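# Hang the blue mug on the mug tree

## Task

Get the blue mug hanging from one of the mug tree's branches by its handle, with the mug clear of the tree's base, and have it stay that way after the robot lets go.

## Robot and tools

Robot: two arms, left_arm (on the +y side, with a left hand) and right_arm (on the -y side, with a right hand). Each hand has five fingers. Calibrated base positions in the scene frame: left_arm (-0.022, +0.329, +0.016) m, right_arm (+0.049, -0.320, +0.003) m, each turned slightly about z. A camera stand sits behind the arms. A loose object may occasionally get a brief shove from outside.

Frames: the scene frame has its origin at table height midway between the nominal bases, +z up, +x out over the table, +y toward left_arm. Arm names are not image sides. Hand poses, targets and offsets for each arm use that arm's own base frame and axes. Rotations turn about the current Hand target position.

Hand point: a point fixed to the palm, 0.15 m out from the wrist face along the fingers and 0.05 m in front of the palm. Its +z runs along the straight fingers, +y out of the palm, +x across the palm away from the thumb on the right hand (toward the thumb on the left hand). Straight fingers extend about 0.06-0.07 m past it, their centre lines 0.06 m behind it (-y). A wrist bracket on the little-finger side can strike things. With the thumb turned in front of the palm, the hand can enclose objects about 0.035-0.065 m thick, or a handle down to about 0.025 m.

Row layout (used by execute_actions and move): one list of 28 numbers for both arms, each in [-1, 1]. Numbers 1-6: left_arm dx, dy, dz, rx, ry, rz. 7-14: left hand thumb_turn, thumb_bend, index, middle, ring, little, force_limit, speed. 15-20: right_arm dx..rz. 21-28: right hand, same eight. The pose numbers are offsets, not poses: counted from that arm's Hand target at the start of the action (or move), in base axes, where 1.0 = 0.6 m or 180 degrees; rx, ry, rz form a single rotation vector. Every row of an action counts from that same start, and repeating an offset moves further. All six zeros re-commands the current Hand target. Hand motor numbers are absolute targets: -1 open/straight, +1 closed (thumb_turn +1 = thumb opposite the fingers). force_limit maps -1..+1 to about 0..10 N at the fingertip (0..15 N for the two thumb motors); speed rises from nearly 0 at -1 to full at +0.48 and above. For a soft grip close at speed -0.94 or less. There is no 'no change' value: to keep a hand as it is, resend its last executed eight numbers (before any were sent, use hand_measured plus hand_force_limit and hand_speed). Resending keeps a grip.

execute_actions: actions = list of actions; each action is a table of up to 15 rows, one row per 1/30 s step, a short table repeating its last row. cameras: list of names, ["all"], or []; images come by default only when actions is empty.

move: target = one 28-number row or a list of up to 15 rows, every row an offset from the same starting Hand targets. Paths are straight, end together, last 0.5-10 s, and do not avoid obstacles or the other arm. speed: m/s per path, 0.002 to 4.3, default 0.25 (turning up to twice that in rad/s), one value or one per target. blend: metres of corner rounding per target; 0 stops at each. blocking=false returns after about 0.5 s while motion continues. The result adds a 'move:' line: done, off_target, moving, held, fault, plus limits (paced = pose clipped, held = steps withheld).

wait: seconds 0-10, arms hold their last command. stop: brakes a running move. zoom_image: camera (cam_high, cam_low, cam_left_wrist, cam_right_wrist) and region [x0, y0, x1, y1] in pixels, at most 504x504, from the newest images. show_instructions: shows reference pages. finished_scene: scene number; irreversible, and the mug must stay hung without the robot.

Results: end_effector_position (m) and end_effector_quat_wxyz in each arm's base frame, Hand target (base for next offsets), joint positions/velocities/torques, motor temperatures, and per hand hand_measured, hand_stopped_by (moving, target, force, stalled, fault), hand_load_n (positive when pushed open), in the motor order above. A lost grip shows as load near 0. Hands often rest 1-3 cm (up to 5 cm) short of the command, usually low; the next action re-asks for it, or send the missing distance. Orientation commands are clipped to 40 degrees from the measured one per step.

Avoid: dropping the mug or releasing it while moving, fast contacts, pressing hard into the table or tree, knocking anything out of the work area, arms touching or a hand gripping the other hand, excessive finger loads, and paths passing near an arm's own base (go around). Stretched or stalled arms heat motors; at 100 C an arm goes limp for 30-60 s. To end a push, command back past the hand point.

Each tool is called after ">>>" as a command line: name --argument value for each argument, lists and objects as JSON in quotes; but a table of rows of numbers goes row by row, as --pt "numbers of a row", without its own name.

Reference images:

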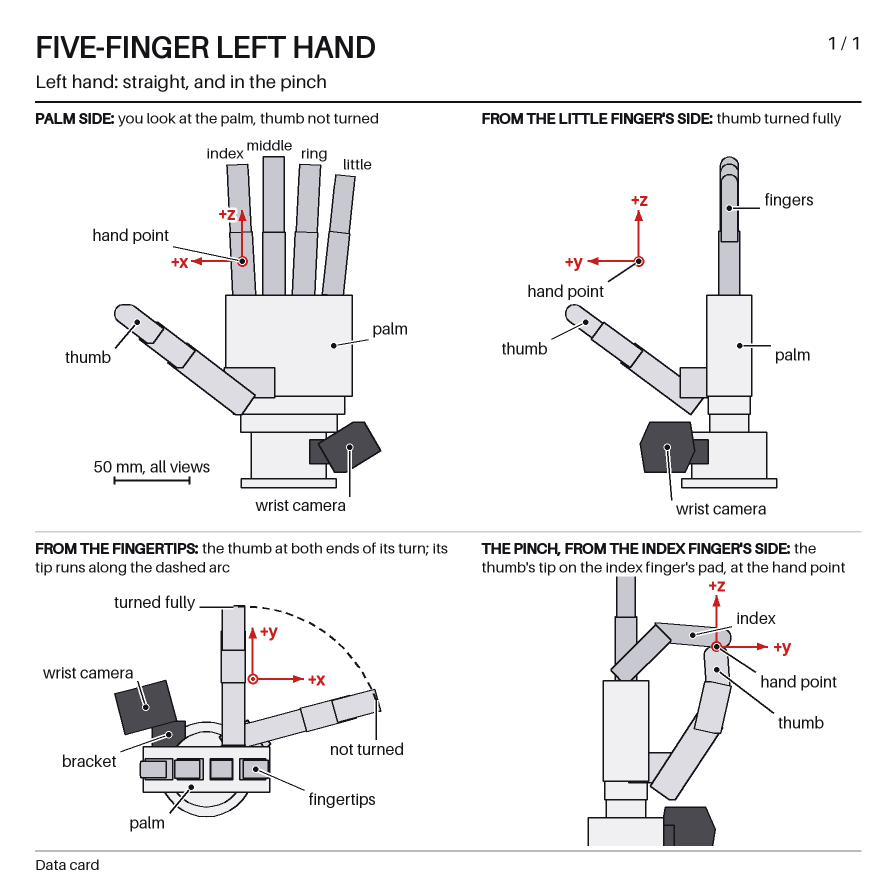

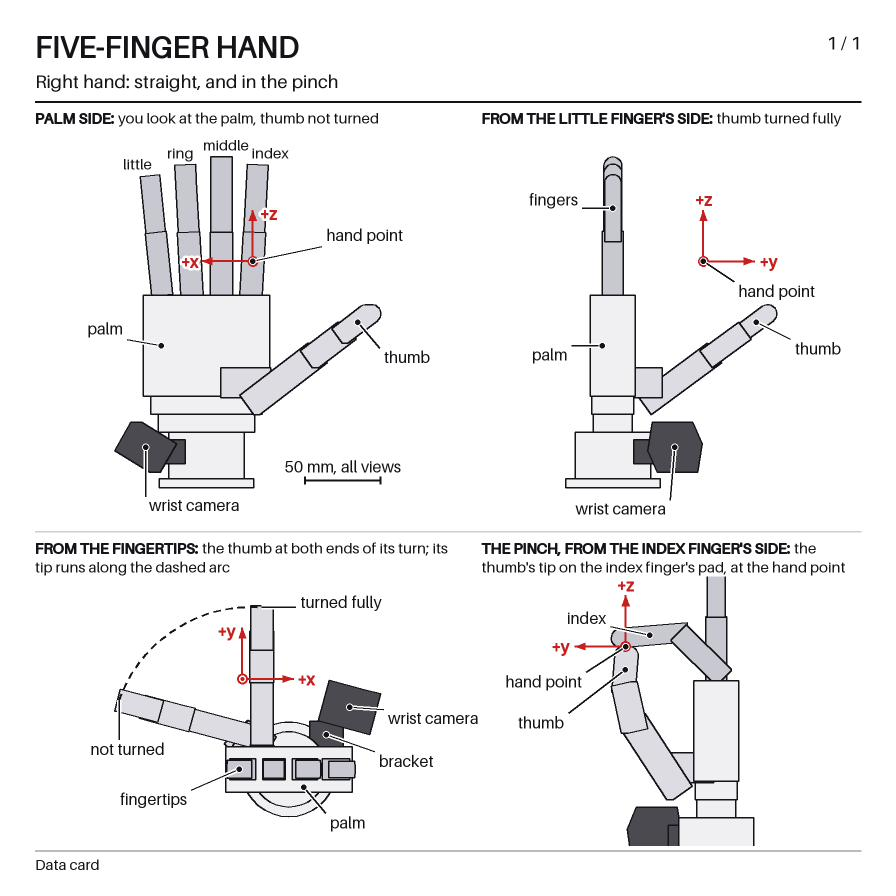

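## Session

>>> execute_actions --actions '[]'

>>> zoom_image --camera "cam_high" --region '[280, 120, 500, 340]'

>>> zoom_image --camera "cam_low" --region '[440, 180, 600, 300]'

Scene clock: 0.00 s.
left_arm: end_effector_position=(+0.4468, +0.1053, +0.2533) hand_measured=(-1.000, -1.000, -1.000, -1.000, -1.000, -1.000) hand_load_n=(+0.0, +0.0, +0.0, +0.0, +0.0, +0.0) hand_stopped_by=(target, target, target, target, target, target) hand_force_limit=0.00 hand_speed=-0.80 end_effector_quat_wxyz=(+0.076, +0.855, -0.507, +0.074) | right_arm: end_effector_position=(+0.2498, +0.5646, +0.2041) hand_measured=(-1.000, -1.000, -1.000, -1.000, -1.000, -1.000) hand_load_n=(+0.0, +0.0, +0.0, +0.0, +0.0, +0.0) hand_stopped_by=(target, target, target, target, target, target) hand_force_limit=0.00 hand_speed=-0.80 end_effector_quat_wxyz=(+0.229, +0.581, +0.757, +0.193)
Joint positions: left_arm=[0.399 1.696 1.722 -1.631 0.21 -0.098] | right_arm=[1.426 1.864 1.67 -1.246 0.596 -2.017]
Joint velocities: within noise
Joint torques (N m): no reading
Motor temperatures (°C): left_arm=[26 35 32 31 28 28] | right_arm=[28 30 30 26 25 30]
Heat: left arm: hottest shoulder 35 °C; right arm: hottest shoulder 30 °C.
Hand target: left_arm +0.4520, +0.1075, +0.2653; +0.062, +0.855, -0.509, +0.085 | right_arm +0.2506, +0.5705, +0.2068; +0.226, +0.582, +0.755, +0.197

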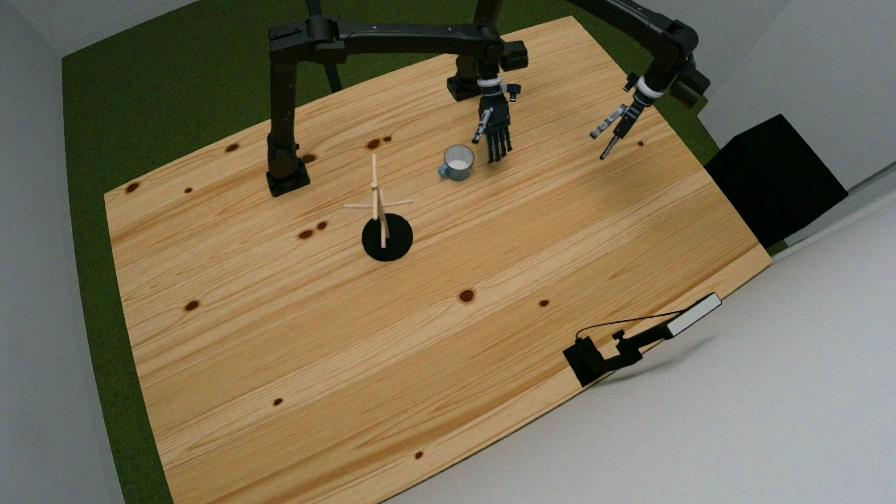

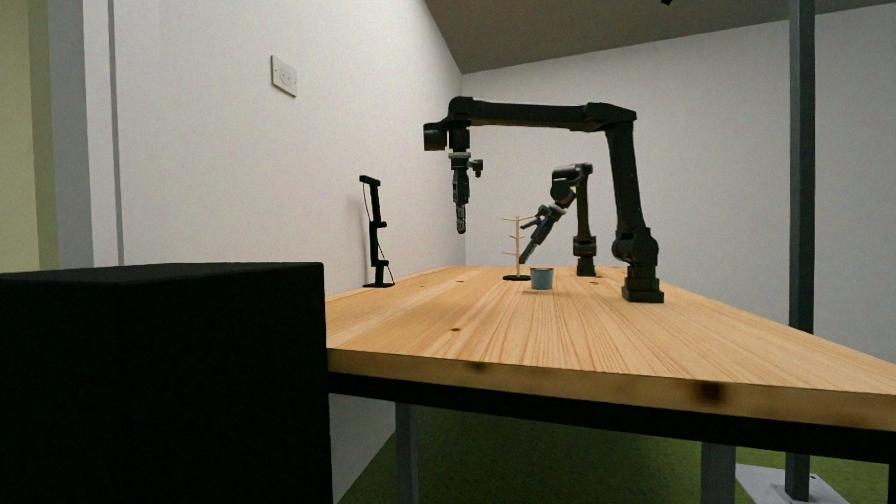

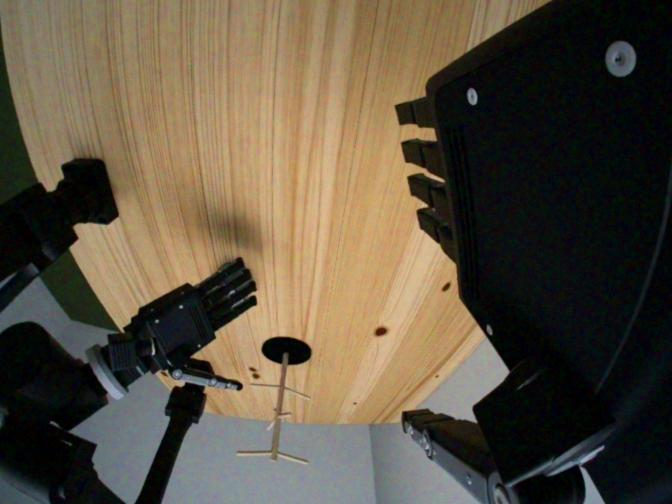

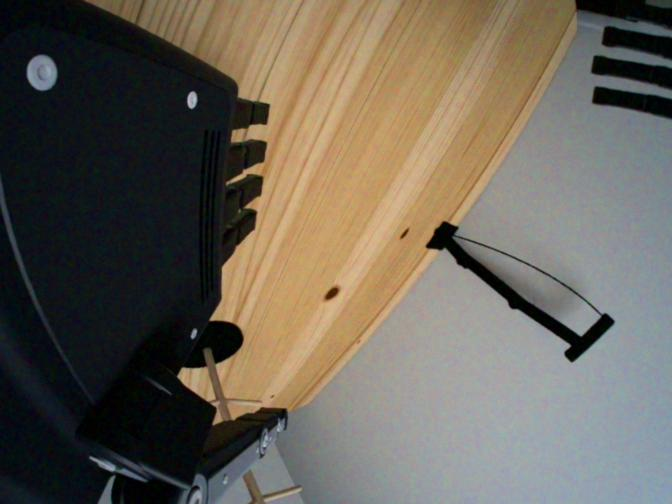

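Scaled by 2.291 from the camera's 896x504 image, which has a finer 1280x720 frame.

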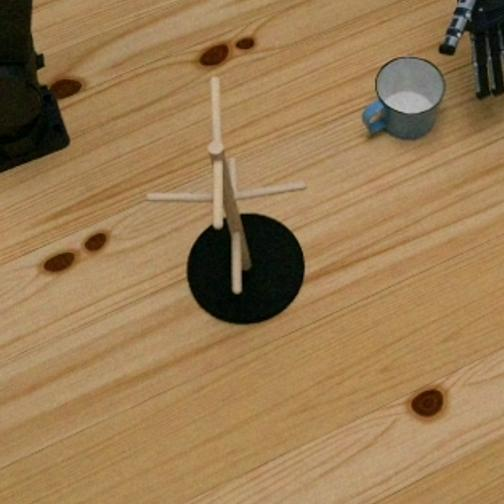

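Scaled by 3.150 from the camera's 896x504 image, which has a finer 1280x720 frame.

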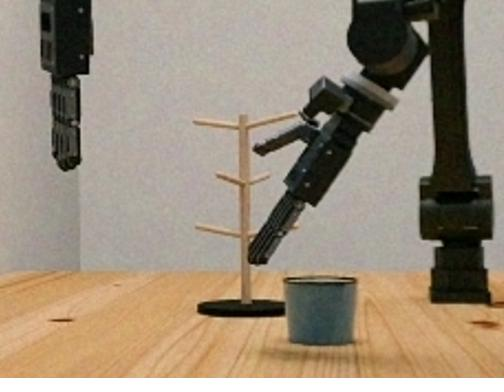

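>>> zoom_image --camera "cam_high" --region '[420, 130, 500, 200]'

Scaled by 6.300 from the camera's 896x504 image, which has a finer 1280x720 frame.

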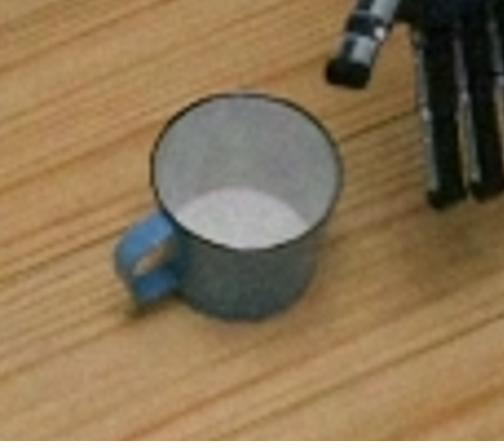

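>>> move --pt "0 0 0 0 0 0 -1 -1 -1 -1 -1 -1 0 -0.8 -0.03 -0.03 0.15 0 0 0 1 -1 -1 -1 -1 -1 0 0" --pt "0 0 0 0 0 0 -1 -1 -1 -1 -1 -1 0 -0.8 -0.152 -0.1442 0.11 0.5337 -0.1462 -0.2327 1 -1 -1 -1 -1 -1 0 0" --speed '[0.25,0.3]' --blend '[0.03,0]' --cameras '["all"]'

>>> zoom_image --camera "cam_high" --region '[380, 80, 520, 220]'

>>> zoom_image --camera "cam_low" --region '[460, 180, 620, 300]'

Scene clock: 25.23 s.
left_arm: end_effector_position=(+0.4468, +0.1053, +0.2533) hand_measured=(-1.000, -1.000, -1.000, -1.000, -1.000, -1.000) hand_load_n=(+0.0, +0.0, +0.0, +0.0, +0.0, +0.0) hand_stopped_by=(target, target, target, target, target, target) hand_force_limit=0.00 hand_speed=-0.80 end_effector_quat_wxyz=(+0.076, +0.855, -0.507, +0.074) | right_arm: end_effector_position=(+0.1667, +0.4797, +0.2851) hand_measured=(+1.000, -1.000, -1.000, -1.000, -1.000, -1.000) hand_load_n=(+0.5, +0.0, +0.0, +0.0, +0.0, +0.0) hand_stopped_by=(target, target, target, target, target, target) hand_force_limit=0.00 hand_speed=0.00 end_effector_quat_wxyz=(-0.080, +0.710, +0.058, +0.697)
Joint positions: left_arm=[0.399 1.696 1.722 -1.631 0.21 -0.098] | right_arm=[1.641 1.572 1.086 0.359 1.445 -1.411]
Joint torques (N m): left_arm=[1.55 -14.27 10.26 0.13 0.32 0.04] | right_arm=[1.26 -10.87 6.58 1.63 0.26 -0.16]
Heat: left arm: hottest shoulder 36 °C; right arm: hottest shoulder 32 °C.
Hand target: left_arm +0.4520, +0.1075, +0.2653; +0.062, +0.855, -0.509, +0.085 | right_arm +0.1595, +0.4840, +0.2727; -0.075, +0.703, +0.075, +0.703
Off the commanded pose: left_arm 0.013 m, 2 deg | right_arm 0.015 m, 2 deg.
move: off_target (left_arm, right_arm)

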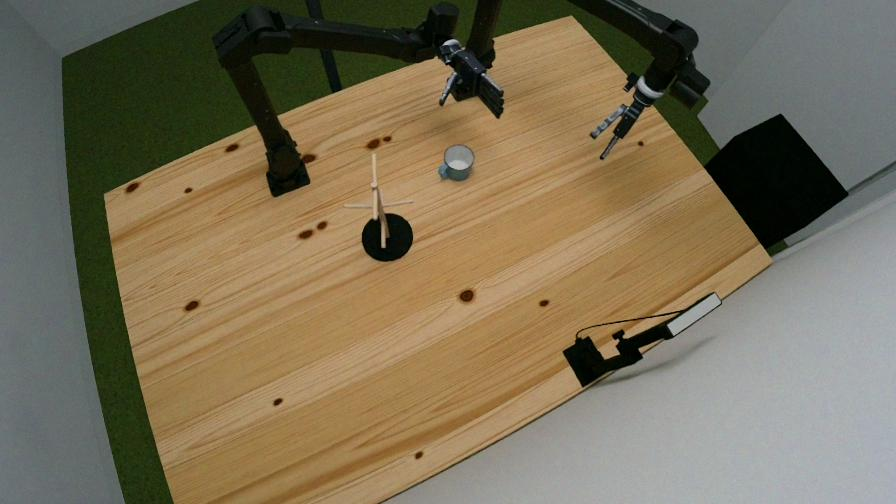

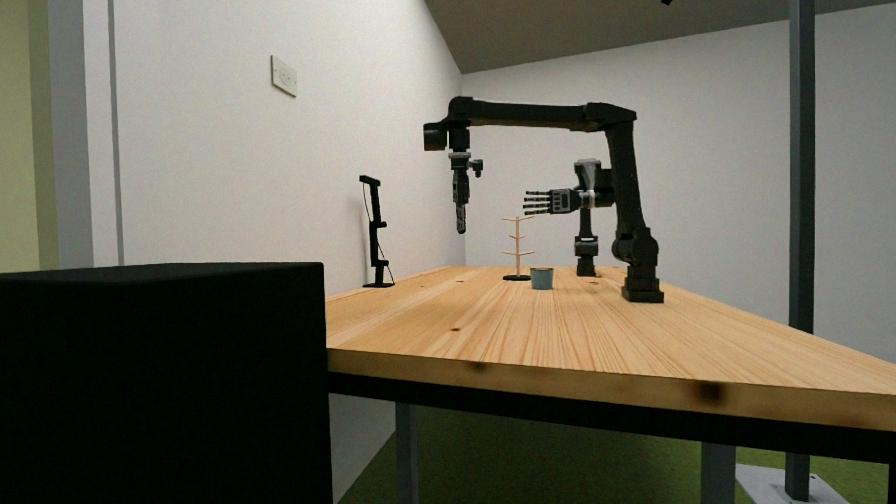

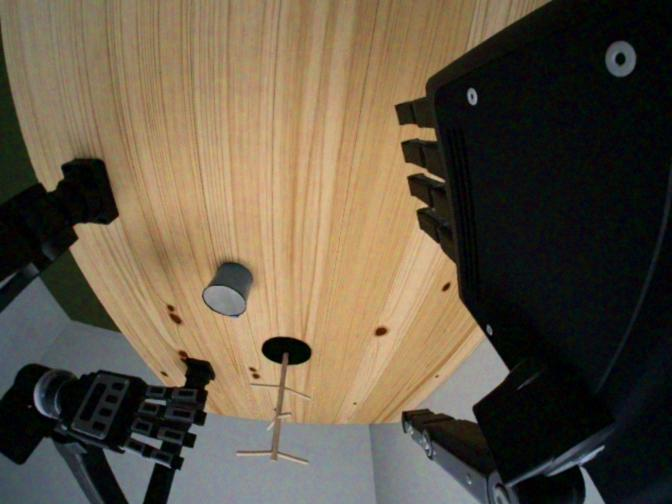

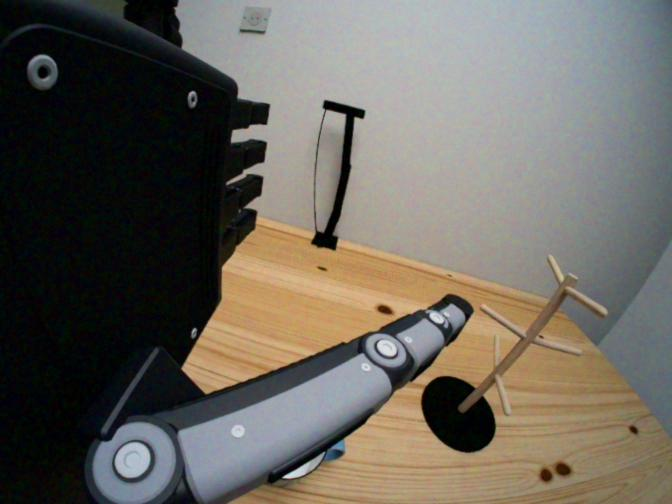

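Scaled by 3.600 from the camera's 896x504 image, which has a finer 1280x720 frame.

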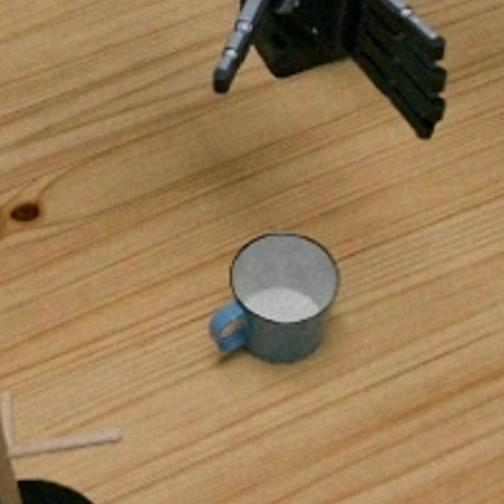

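Scaled by 3.150 from the camera's 896x504 image, which has a finer 1280x720 frame.

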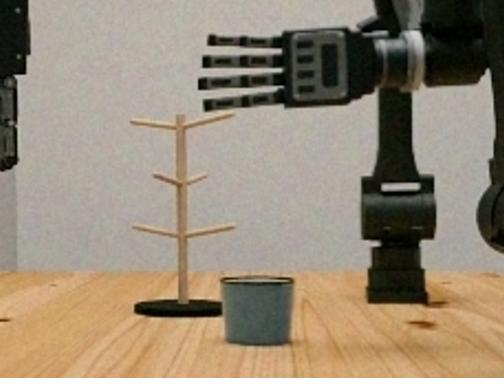

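>>> move --pt "0 0 0 0 0 0 -1 -1 -1 -1 -1 -1 0 -0.8 -0.0088 -0.007 -0.238 0 0 0 1 -1 -1 -1 -1 -1 0 0" --speed '[0.15]' --cameras '["cam_high","cam_low","cam_right_wrist"]'

>>> zoom_image --camera "cam_high" --region '[400, 80, 520, 200]'

>>> zoom_image --camera "cam_low" --region '[480, 190, 620, 300]'

Scene clock: 31.53 s.
left_arm: end_effector_position=(+0.4468, +0.1053, +0.2533) hand_measured=(-1.000, -1.000, -1.000, -1.000, -1.000, -1.000) hand_load_n=(+0.0, +0.0, +0.0, +0.0, +0.0, +0.0) hand_stopped_by=(target, target, target, target, target, target) hand_force_limit=0.00 hand_speed=-0.80 end_effector_quat_wxyz=(+0.076, +0.855, -0.507, +0.074) | right_arm: end_effector_position=(+0.1612, +0.4800, +0.1417) hand_measured=(+1.000, -1.000, -1.000, -1.000, -1.000, -1.000) hand_load_n=(+0.5, +0.0, +0.0, +0.0, +0.0, +0.0) hand_stopped_by=(target, target, target, target, target, target) hand_force_limit=0.00 hand_speed=0.00 end_effector_quat_wxyz=(-0.081, +0.707, +0.059, +0.700)
Joint positions: left_arm=[0.399 1.696 1.722 -1.631 0.21 -0.098] | right_arm=[1.653 1.838 0.947 0.831 1.454 -1.477]
Joint torques (N m): left_arm=[1.38 -14.56 10.3 0.39 0.31 -0.01] | right_arm=[1.44 -12.16 4.7 1.62 0.24 -0.17]
Heat: left arm: hottest shoulder 36 °C; right arm: hottest shoulder 32 °C.
Hand target: left_arm +0.4520, +0.1075, +0.2653; +0.062, +0.855, -0.509, +0.085 | right_arm +0.1542, +0.4798, +0.1300; -0.075, +0.703, +0.075, +0.703
Off the commanded pose: left_arm 0.013 m, 2 deg | right_arm 0.014 m, 2 deg.
move: off_target (left_arm, right_arm)
Images, in order (width x height): cam_high 896x504, cam_low 896x504, cam_right_wrist 672x504.

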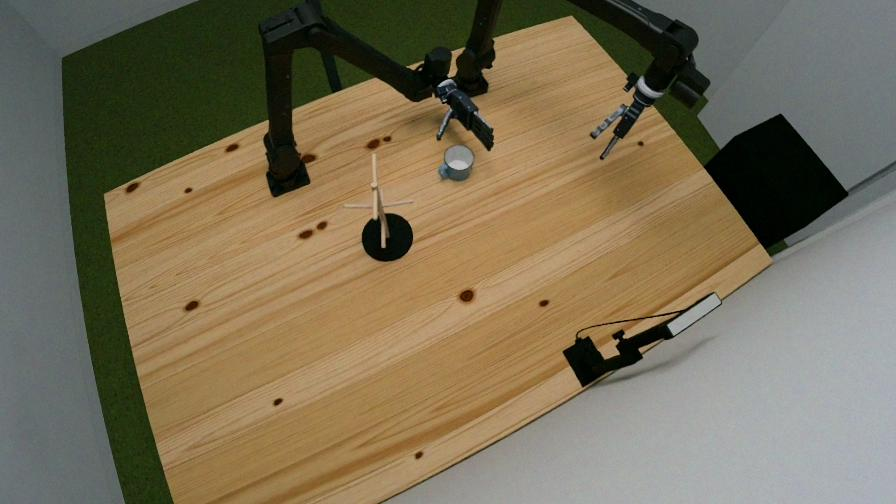

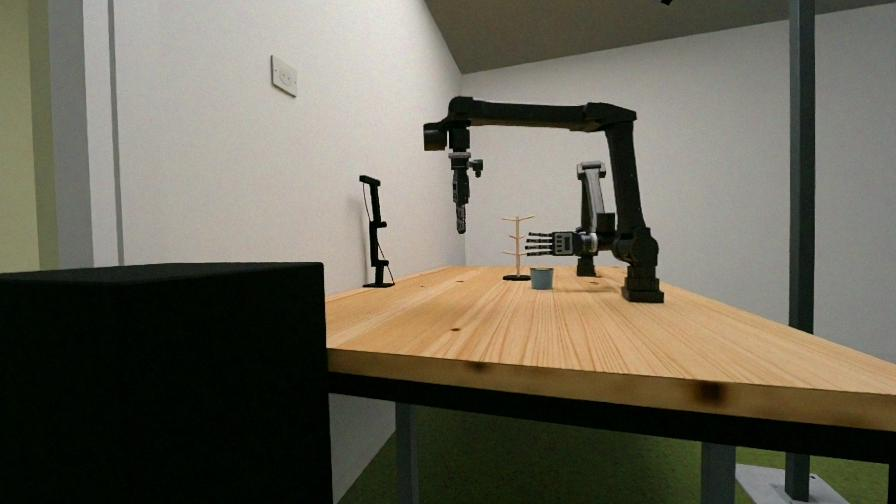

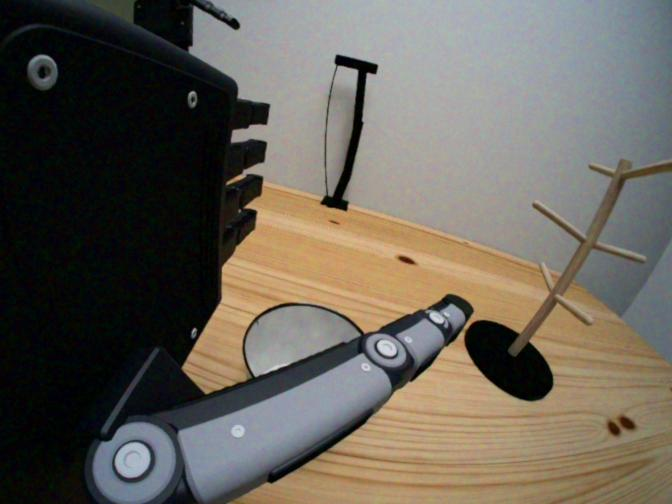

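Scaled by 4.200 from the camera's 896x504 image, which has a finer 1280x720 frame.

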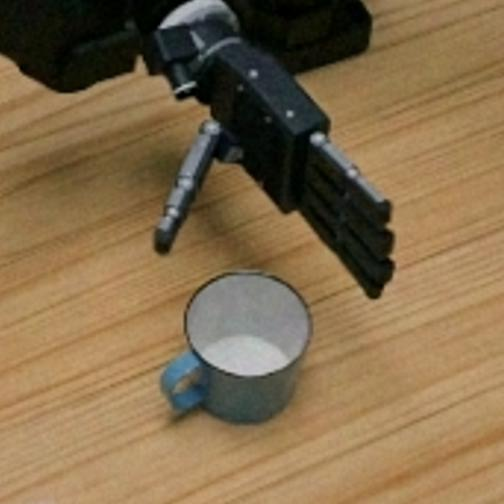

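Scaled by 3.600 from the camera's 896x504 image, which has a finer 1280x720 frame.

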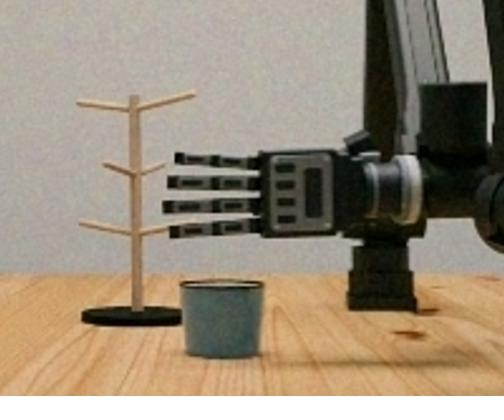

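>>> move --pt "0 0 0 0 0 0 -1 -1 -1 -1 -1 -1 0 -0.8 -0.0313 0.0073 0 0 0 0 1 -1 -1 -1 -1 -1 0 0" --pt "0 0 0 0 0 0 -1 -1 -1 -1 -1 -1 0 -0.8 -0.0313 0.0073 -0.065 0 0 0 1 -1 -1 -1 -1 -1 0 0" --speed '[0.1,0.1]' --cameras '["cam_high","cam_low","cam_right_wrist"]'

>>> zoom_image --camera "cam_high" --region '[400, 80, 520, 200]'

>>> zoom_image --camera "cam_low" --region '[480, 190, 620, 300]'

Scene clock: 42.40 s.
left_arm: end_effector_position=(+0.4468, +0.1053, +0.2533) hand_measured=(-1.000, -1.000, -1.000, -1.000, -1.000, -1.000) hand_load_n=(+0.0, +0.0, +0.0, +0.0, +0.0, +0.0) hand_stopped_by=(target, target, target, target, target, target) hand_force_limit=0.00 hand_speed=-0.80 end_effector_quat_wxyz=(+0.076, +0.855, -0.507, +0.074) | right_arm: end_effector_position=(+0.1413, +0.4816, +0.0996) hand_measured=(+1.000, -1.000, -1.000, -1.000, -1.000, -1.000) hand_load_n=(+0.5, +0.0, +0.0, +0.0, +0.0, +0.0) hand_stopped_by=(target, target, target, target, target, target) hand_force_limit=0.00 hand_speed=0.00 end_effector_quat_wxyz=(-0.079, +0.706, +0.065, +0.701)
Joint positions: left_arm=[0.399 1.696 1.722 -1.631 0.21 -0.098] | right_arm=[1.693 1.947 0.947 0.951 1.489 -1.502]
Joint torques (N m): left_arm=[1.26 -14.15 10.11 0.42 0.34 0] | right_arm=[1.2 -12.69 4.98 1.55 0.27 -0.15]
Heat: left arm: hottest shoulder 37 °C; right arm: hottest elbow 32 °C.
Hand target: left_arm +0.4520, +0.1075, +0.2653; +0.062, +0.855, -0.509, +0.085 | right_arm +0.1355, +0.4842, +0.0909; -0.075, +0.703, +0.075, +0.703
Off the commanded pose: left_arm 0.013 m, 2 deg | right_arm 0.011 m, 1 deg.
move: off_target (left_arm, right_arm)
Images, in order (width x height): cam_high 896x504, cam_low 896x504, cam_right_wrist 672x504.

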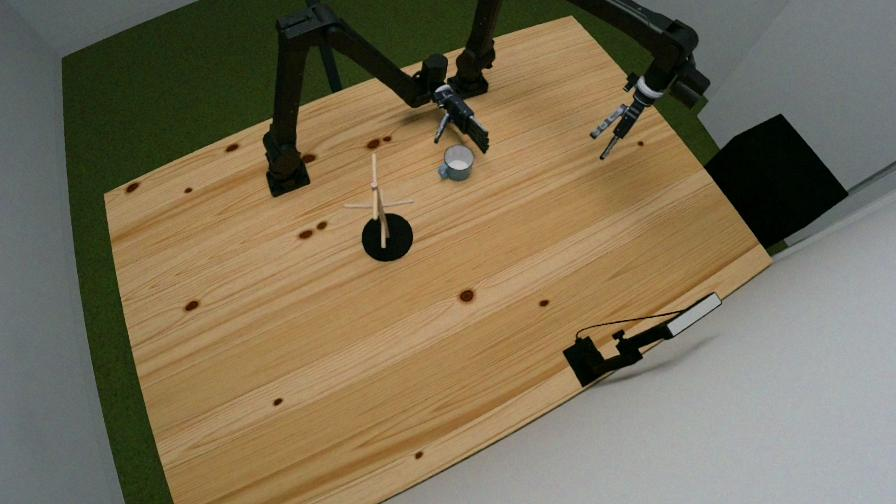

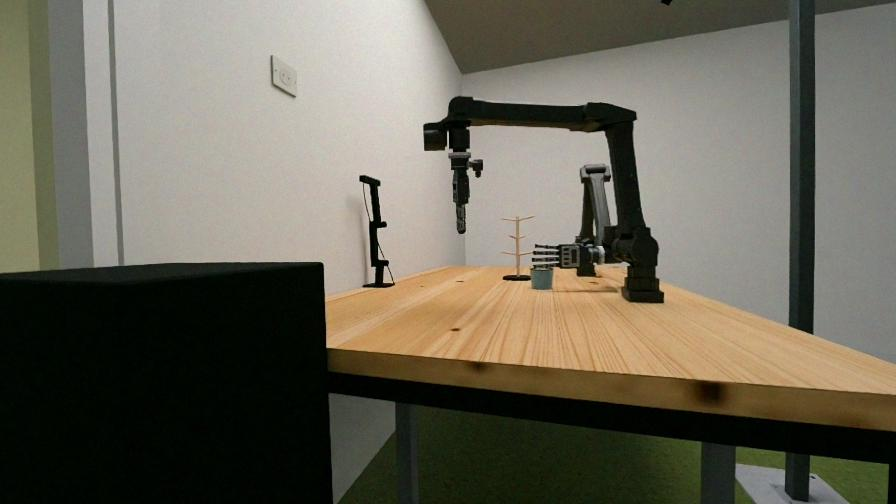

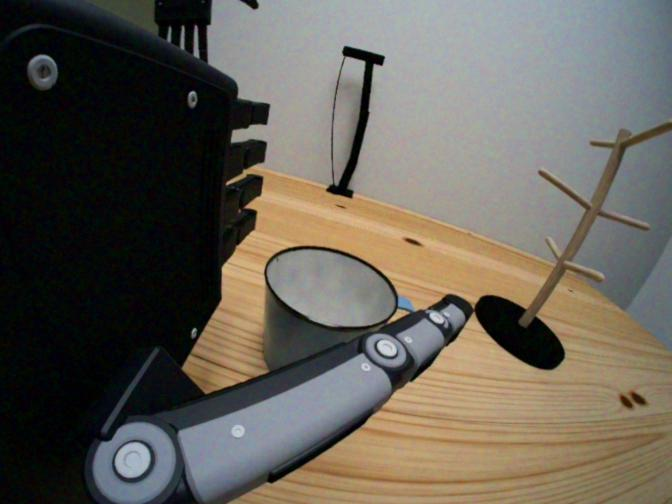

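Scaled by 4.200 from the camera's 896x504 image, which has a finer 1280x720 frame.

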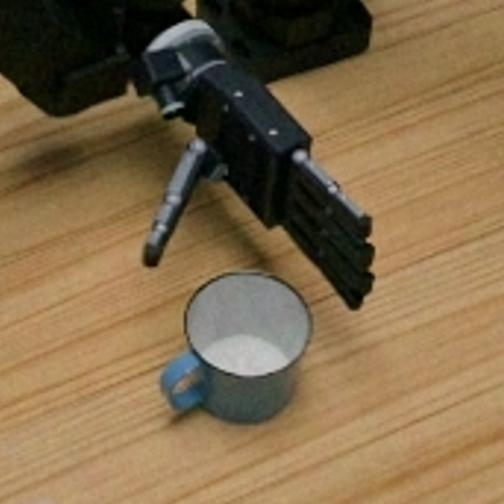

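Scaled by 3.600 from the camera's 896x504 image, which has a finer 1280x720 frame.

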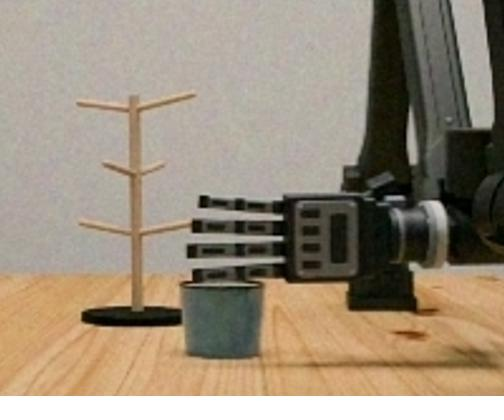

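>>> move --pt "0 0 0 0 0 0 -1 -1 -1 -1 -1 -1 0 -0.8 0 0 -0.071 0 0 0 1 -1 -1 -1 -1 -1 0 0" --pt "0 0 0 0 0 0 -1 -1 -1 -1 -1 -1 0 -0.8 0.0308 -0.0058 -0.071 0 0 0 1 -1 -1 -1 -1 -1 0 0" --speed '[0.1,0.06]' --cameras '["cam_high","cam_low","cam_right_wrist"]'

>>> zoom_image --camera "cam_high" --region '[400, 80, 520, 200]'

>>> zoom_image --camera "cam_low" --region '[480, 190, 620, 300]'

Scene clock: 46.80 s.
left_arm: end_effector_position=(+0.4468, +0.1053, +0.2533) hand_measured=(-1.000, -1.000, -1.000, -1.000, -1.000, -1.000) hand_load_n=(+0.0, +0.0, +0.0, +0.0, +0.0, +0.0) hand_stopped_by=(target, target, target, target, target, target) hand_force_limit=0.00 hand_speed=-0.80 end_effector_quat_wxyz=(+0.076, +0.855, -0.507, +0.074) | right_arm: end_effector_position=(+0.1470, +0.4848, +0.0594) hand_measured=(+1.000, -1.000, -1.000, -1.000, -1.000, -1.000) hand_load_n=(+0.0, +0.0, +0.0, +0.0, +0.0, +0.0) hand_stopped_by=(target, target, target, target, target, target) hand_force_limit=0.00 hand_speed=0.00 end_effector_quat_wxyz=(-0.089, +0.704, +0.068, +0.701)
Joint positions: left_arm=[0.399 1.696 1.722 -1.631 0.21 -0.098] | right_arm=[1.682 2.053 0.947 1.098 1.46 -1.533]
Joint torques (N m): left_arm=[1.44 -14.45 10.06 0.18 0.37 0.03] | right_arm=[-1.03 -13.1 3.71 1.55 0.02 -0.14]
Heat: left arm: hottest shoulder 37 °C; right arm: hottest shoulder 32 °C.
Hand target: left_arm +0.4520, +0.1075, +0.2653; +0.062, +0.855, -0.509, +0.085 | right_arm +0.1538, +0.4808, +0.0483; -0.075, +0.703, +0.075, +0.703
Off the commanded pose: left_arm 0.013 m, 2 deg | right_arm 0.014 m, 2 deg.
move: off_target (left_arm, right_arm)
Images, in order (width x height): cam_high 896x504, cam_low 896x504, cam_right_wrist 672x504.

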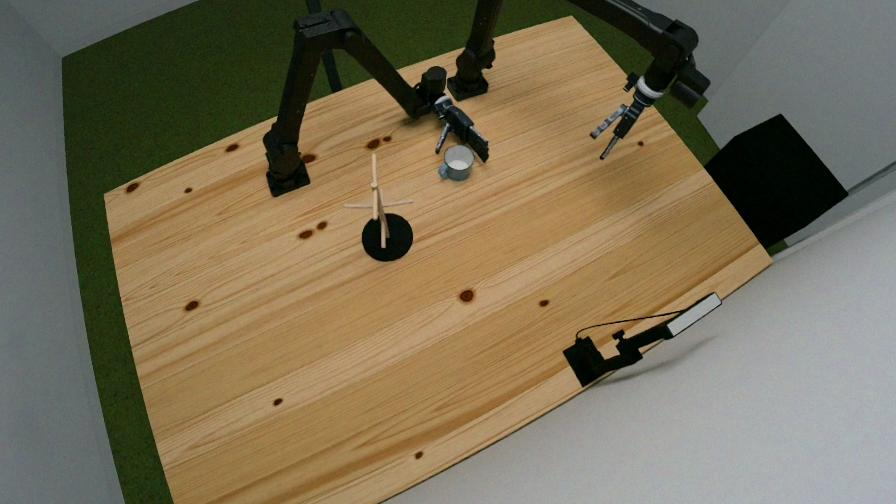

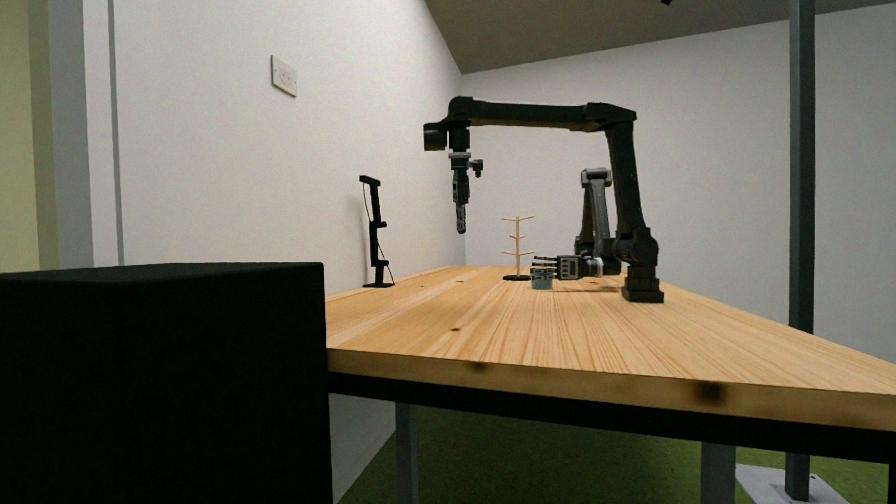

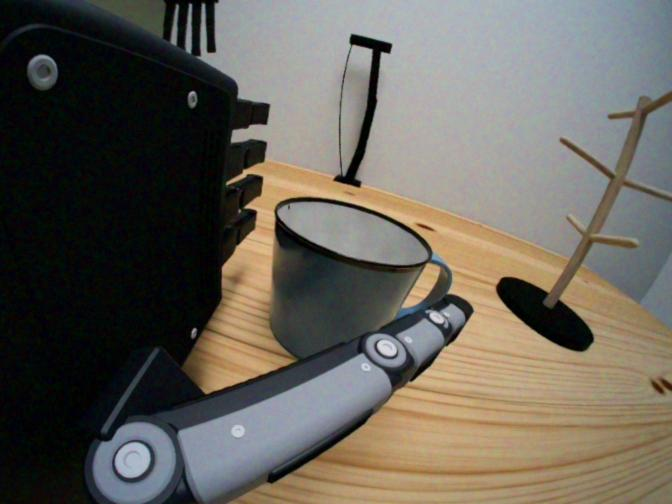

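Scaled by 4.200 from the camera's 896x504 image, which has a finer 1280x720 frame.

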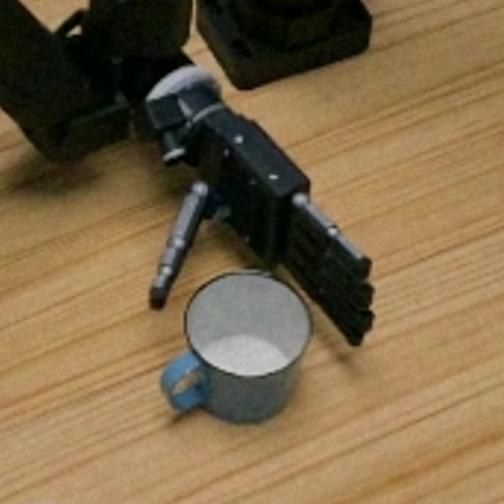

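Scaled by 3.600 from the camera's 896x504 image, which has a finer 1280x720 frame.

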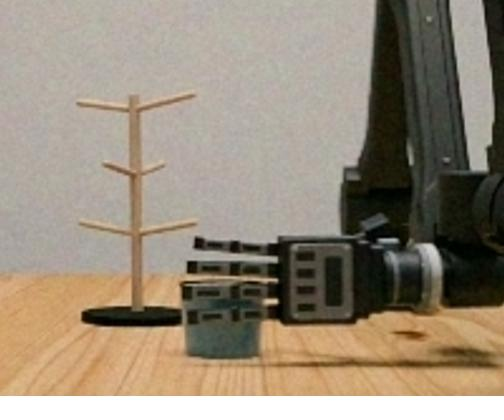

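>>> move --pt "0 0 0 0 0 0 -1 -1 -1 -1 -1 -1 0 -0.8 0.04 -0.0133 -0.003 0 0 0 1 -1 -1 -1 -1 -1 0 0" --speed '[0.06]' --cameras '["cam_high","cam_right_wrist"]'

>>> zoom_image --camera "cam_high" --region '[400, 80, 520, 200]'

Scene clock: 51.97 s.
left_arm: end_effector_position=(+0.4468, +0.1053, +0.2533) hand_measured=(-1.000, -1.000, -1.000, -1.000, -1.000, -1.000) hand_load_n=(+0.0, +0.0, +0.0, +0.0, +0.0, +0.0) hand_stopped_by=(target, target, target, target, target, target) hand_force_limit=0.00 hand_speed=-0.80 end_effector_quat_wxyz=(+0.076, +0.855, -0.507, +0.074) | right_arm: end_effector_position=(+0.1724, +0.4782, +0.0570) hand_measured=(+1.000, -1.000, -1.000, -1.000, -1.000, -1.000) hand_load_n=(+0.0, +0.0, +0.0, +0.0, +0.0, +0.0) hand_stopped_by=(target, target, target, target, target, target) hand_force_limit=0.00 hand_speed=0.00 end_effector_quat_wxyz=(-0.088, +0.703, +0.067, +0.702)
Joint positions: left_arm=[0.399 1.696 1.722 -1.631 0.21 -0.098] | right_arm=[1.633 2.053 0.923 1.139 1.413 -1.549]
Joint torques (N m): left_arm=[0.97 -13.92 10.13 0.24 0.31 0.01] | right_arm=[-0.97 -13.27 3.25 1.62 0 -0.17]
Heat: left arm: hottest shoulder 37 °C; right arm: hottest elbow 32 °C.
Hand target: left_arm +0.4520, +0.1075, +0.2653; +0.062, +0.855, -0.509, +0.085 | right_arm +0.1779, +0.4728, +0.0465; -0.075, +0.703, +0.075, +0.703
Off the commanded pose: left_arm 0.013 m, 2 deg | right_arm 0.013 m, 2 deg.
move: off_target (left_arm, right_arm)
Images, in order (width x height): cam_high 896x504, cam_right_wrist 672x504.

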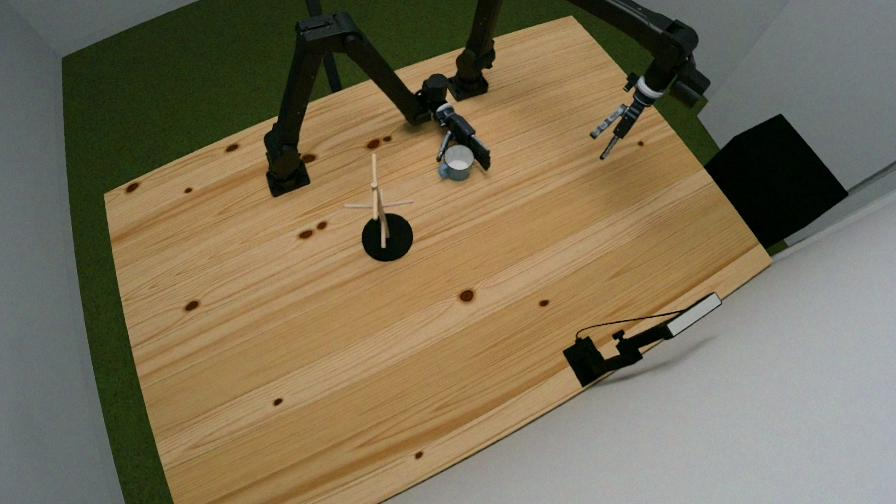

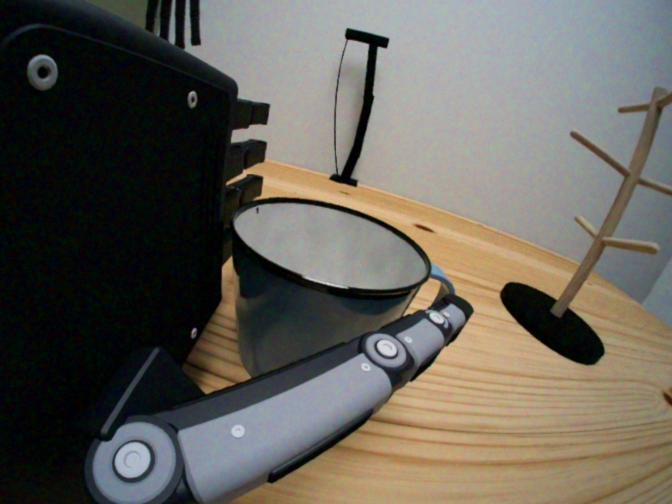

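Scaled by 4.200 from the camera's 896x504 image, which has a finer 1280x720 frame.

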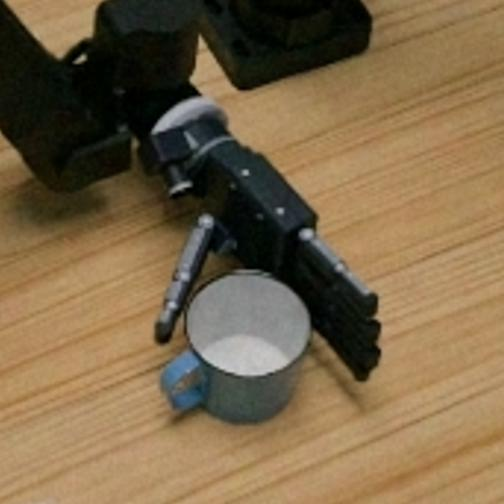

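>>> move --pt "0 0 0 0 0 0 -1 -1 -1 -1 -1 -1 0 -0.8 0.0148 -0.0052 0 0 0 0 1 -1 -1 -1 -1 -1 0 0" --pt "0 0 0 0 0 0 -1 -1 -1 -1 -1 -1 0 -0.8 0.0148 -0.0052 0 0 0 0 1 0 0 0 -1 -1 -0.5 -0.92" --speed '[0.05,0.05]' --cameras '["cam_high","cam_right_wrist"]'

>>> zoom_image --camera "cam_high" --region '[400, 80, 520, 200]'

Scene clock: 56.70 s.
left_arm: end_effector_position=(+0.4468, +0.1053, +0.2533) hand_measured=(-1.000, -1.000, -1.000, -1.000, -1.000, -1.000) hand_load_n=(+0.0, +0.0, +0.0, +0.0, +0.0, +0.0) hand_stopped_by=(target, target, target, target, target, target) hand_force_limit=0.00 hand_speed=-0.80 end_effector_quat_wxyz=(+0.076, +0.855, -0.507, +0.074) | right_arm: end_effector_position=(+0.1793, +0.4767, +0.0562) hand_measured=(+1.000, -0.832, -0.516, -0.620, -1.000, -1.000) hand_load_n=(+2.0, +9.5, +2.5, +1.5, +0.0, +0.0) hand_stopped_by=(target, force, force, force, target, target) hand_force_limit=-0.50 hand_speed=-0.92 end_effector_quat_wxyz=(-0.089, +0.703, +0.071, +0.702)
Joint positions: left_arm=[0.399 1.696 1.722 -1.631 0.21 -0.098] | right_arm=[1.619 2.053 0.914 1.151 1.393 -1.556]
Joint torques (N m): left_arm=[1.38 -14.04 10.21 0.27 0.28 0] | right_arm=[-1.32 -13.39 3.12 1.66 0.09 -0.15]
Motor temperatures (°C): left_arm=[26 37 37 30 28 27] | right_arm=[28 31 32 26 25 30]
Heat: left arm: hottest shoulder 37 °C; right arm: hottest elbow 32 °C.
Hand target: left_arm +0.4520, +0.1075, +0.2653; +0.062, +0.855, -0.509, +0.085 | right_arm +0.1868, +0.4696, +0.0465; -0.075, +0.703, +0.075, +0.703
Off the commanded pose: left_arm 0.013 m, 2 deg | right_arm 0.014 m, 2 deg.
move: off_target (left_arm, right_arm); target 2's new numbers were sent with right_arm's hand 0.014 m and 2 deg from that target
Images, in order (width x height): cam_high 896x504, cam_right_wrist 672x504.

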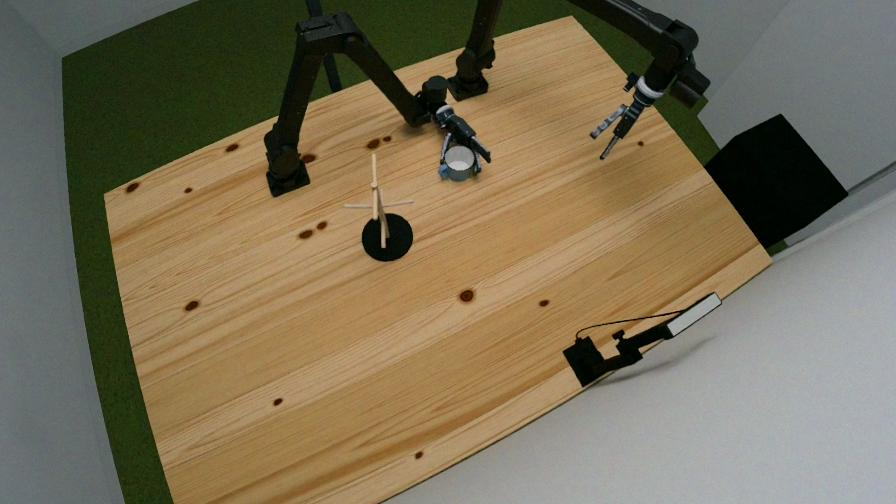

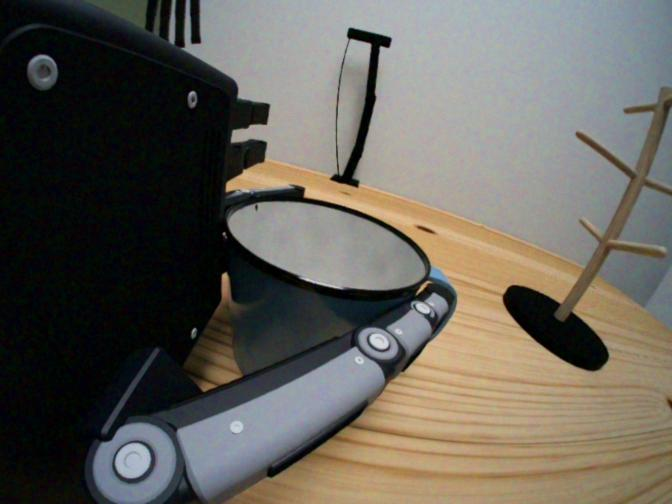

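Scaled by 4.200 from the camera's 896x504 image, which has a finer 1280x720 frame.

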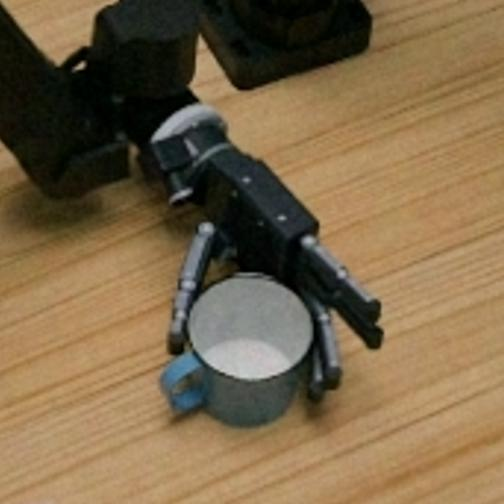

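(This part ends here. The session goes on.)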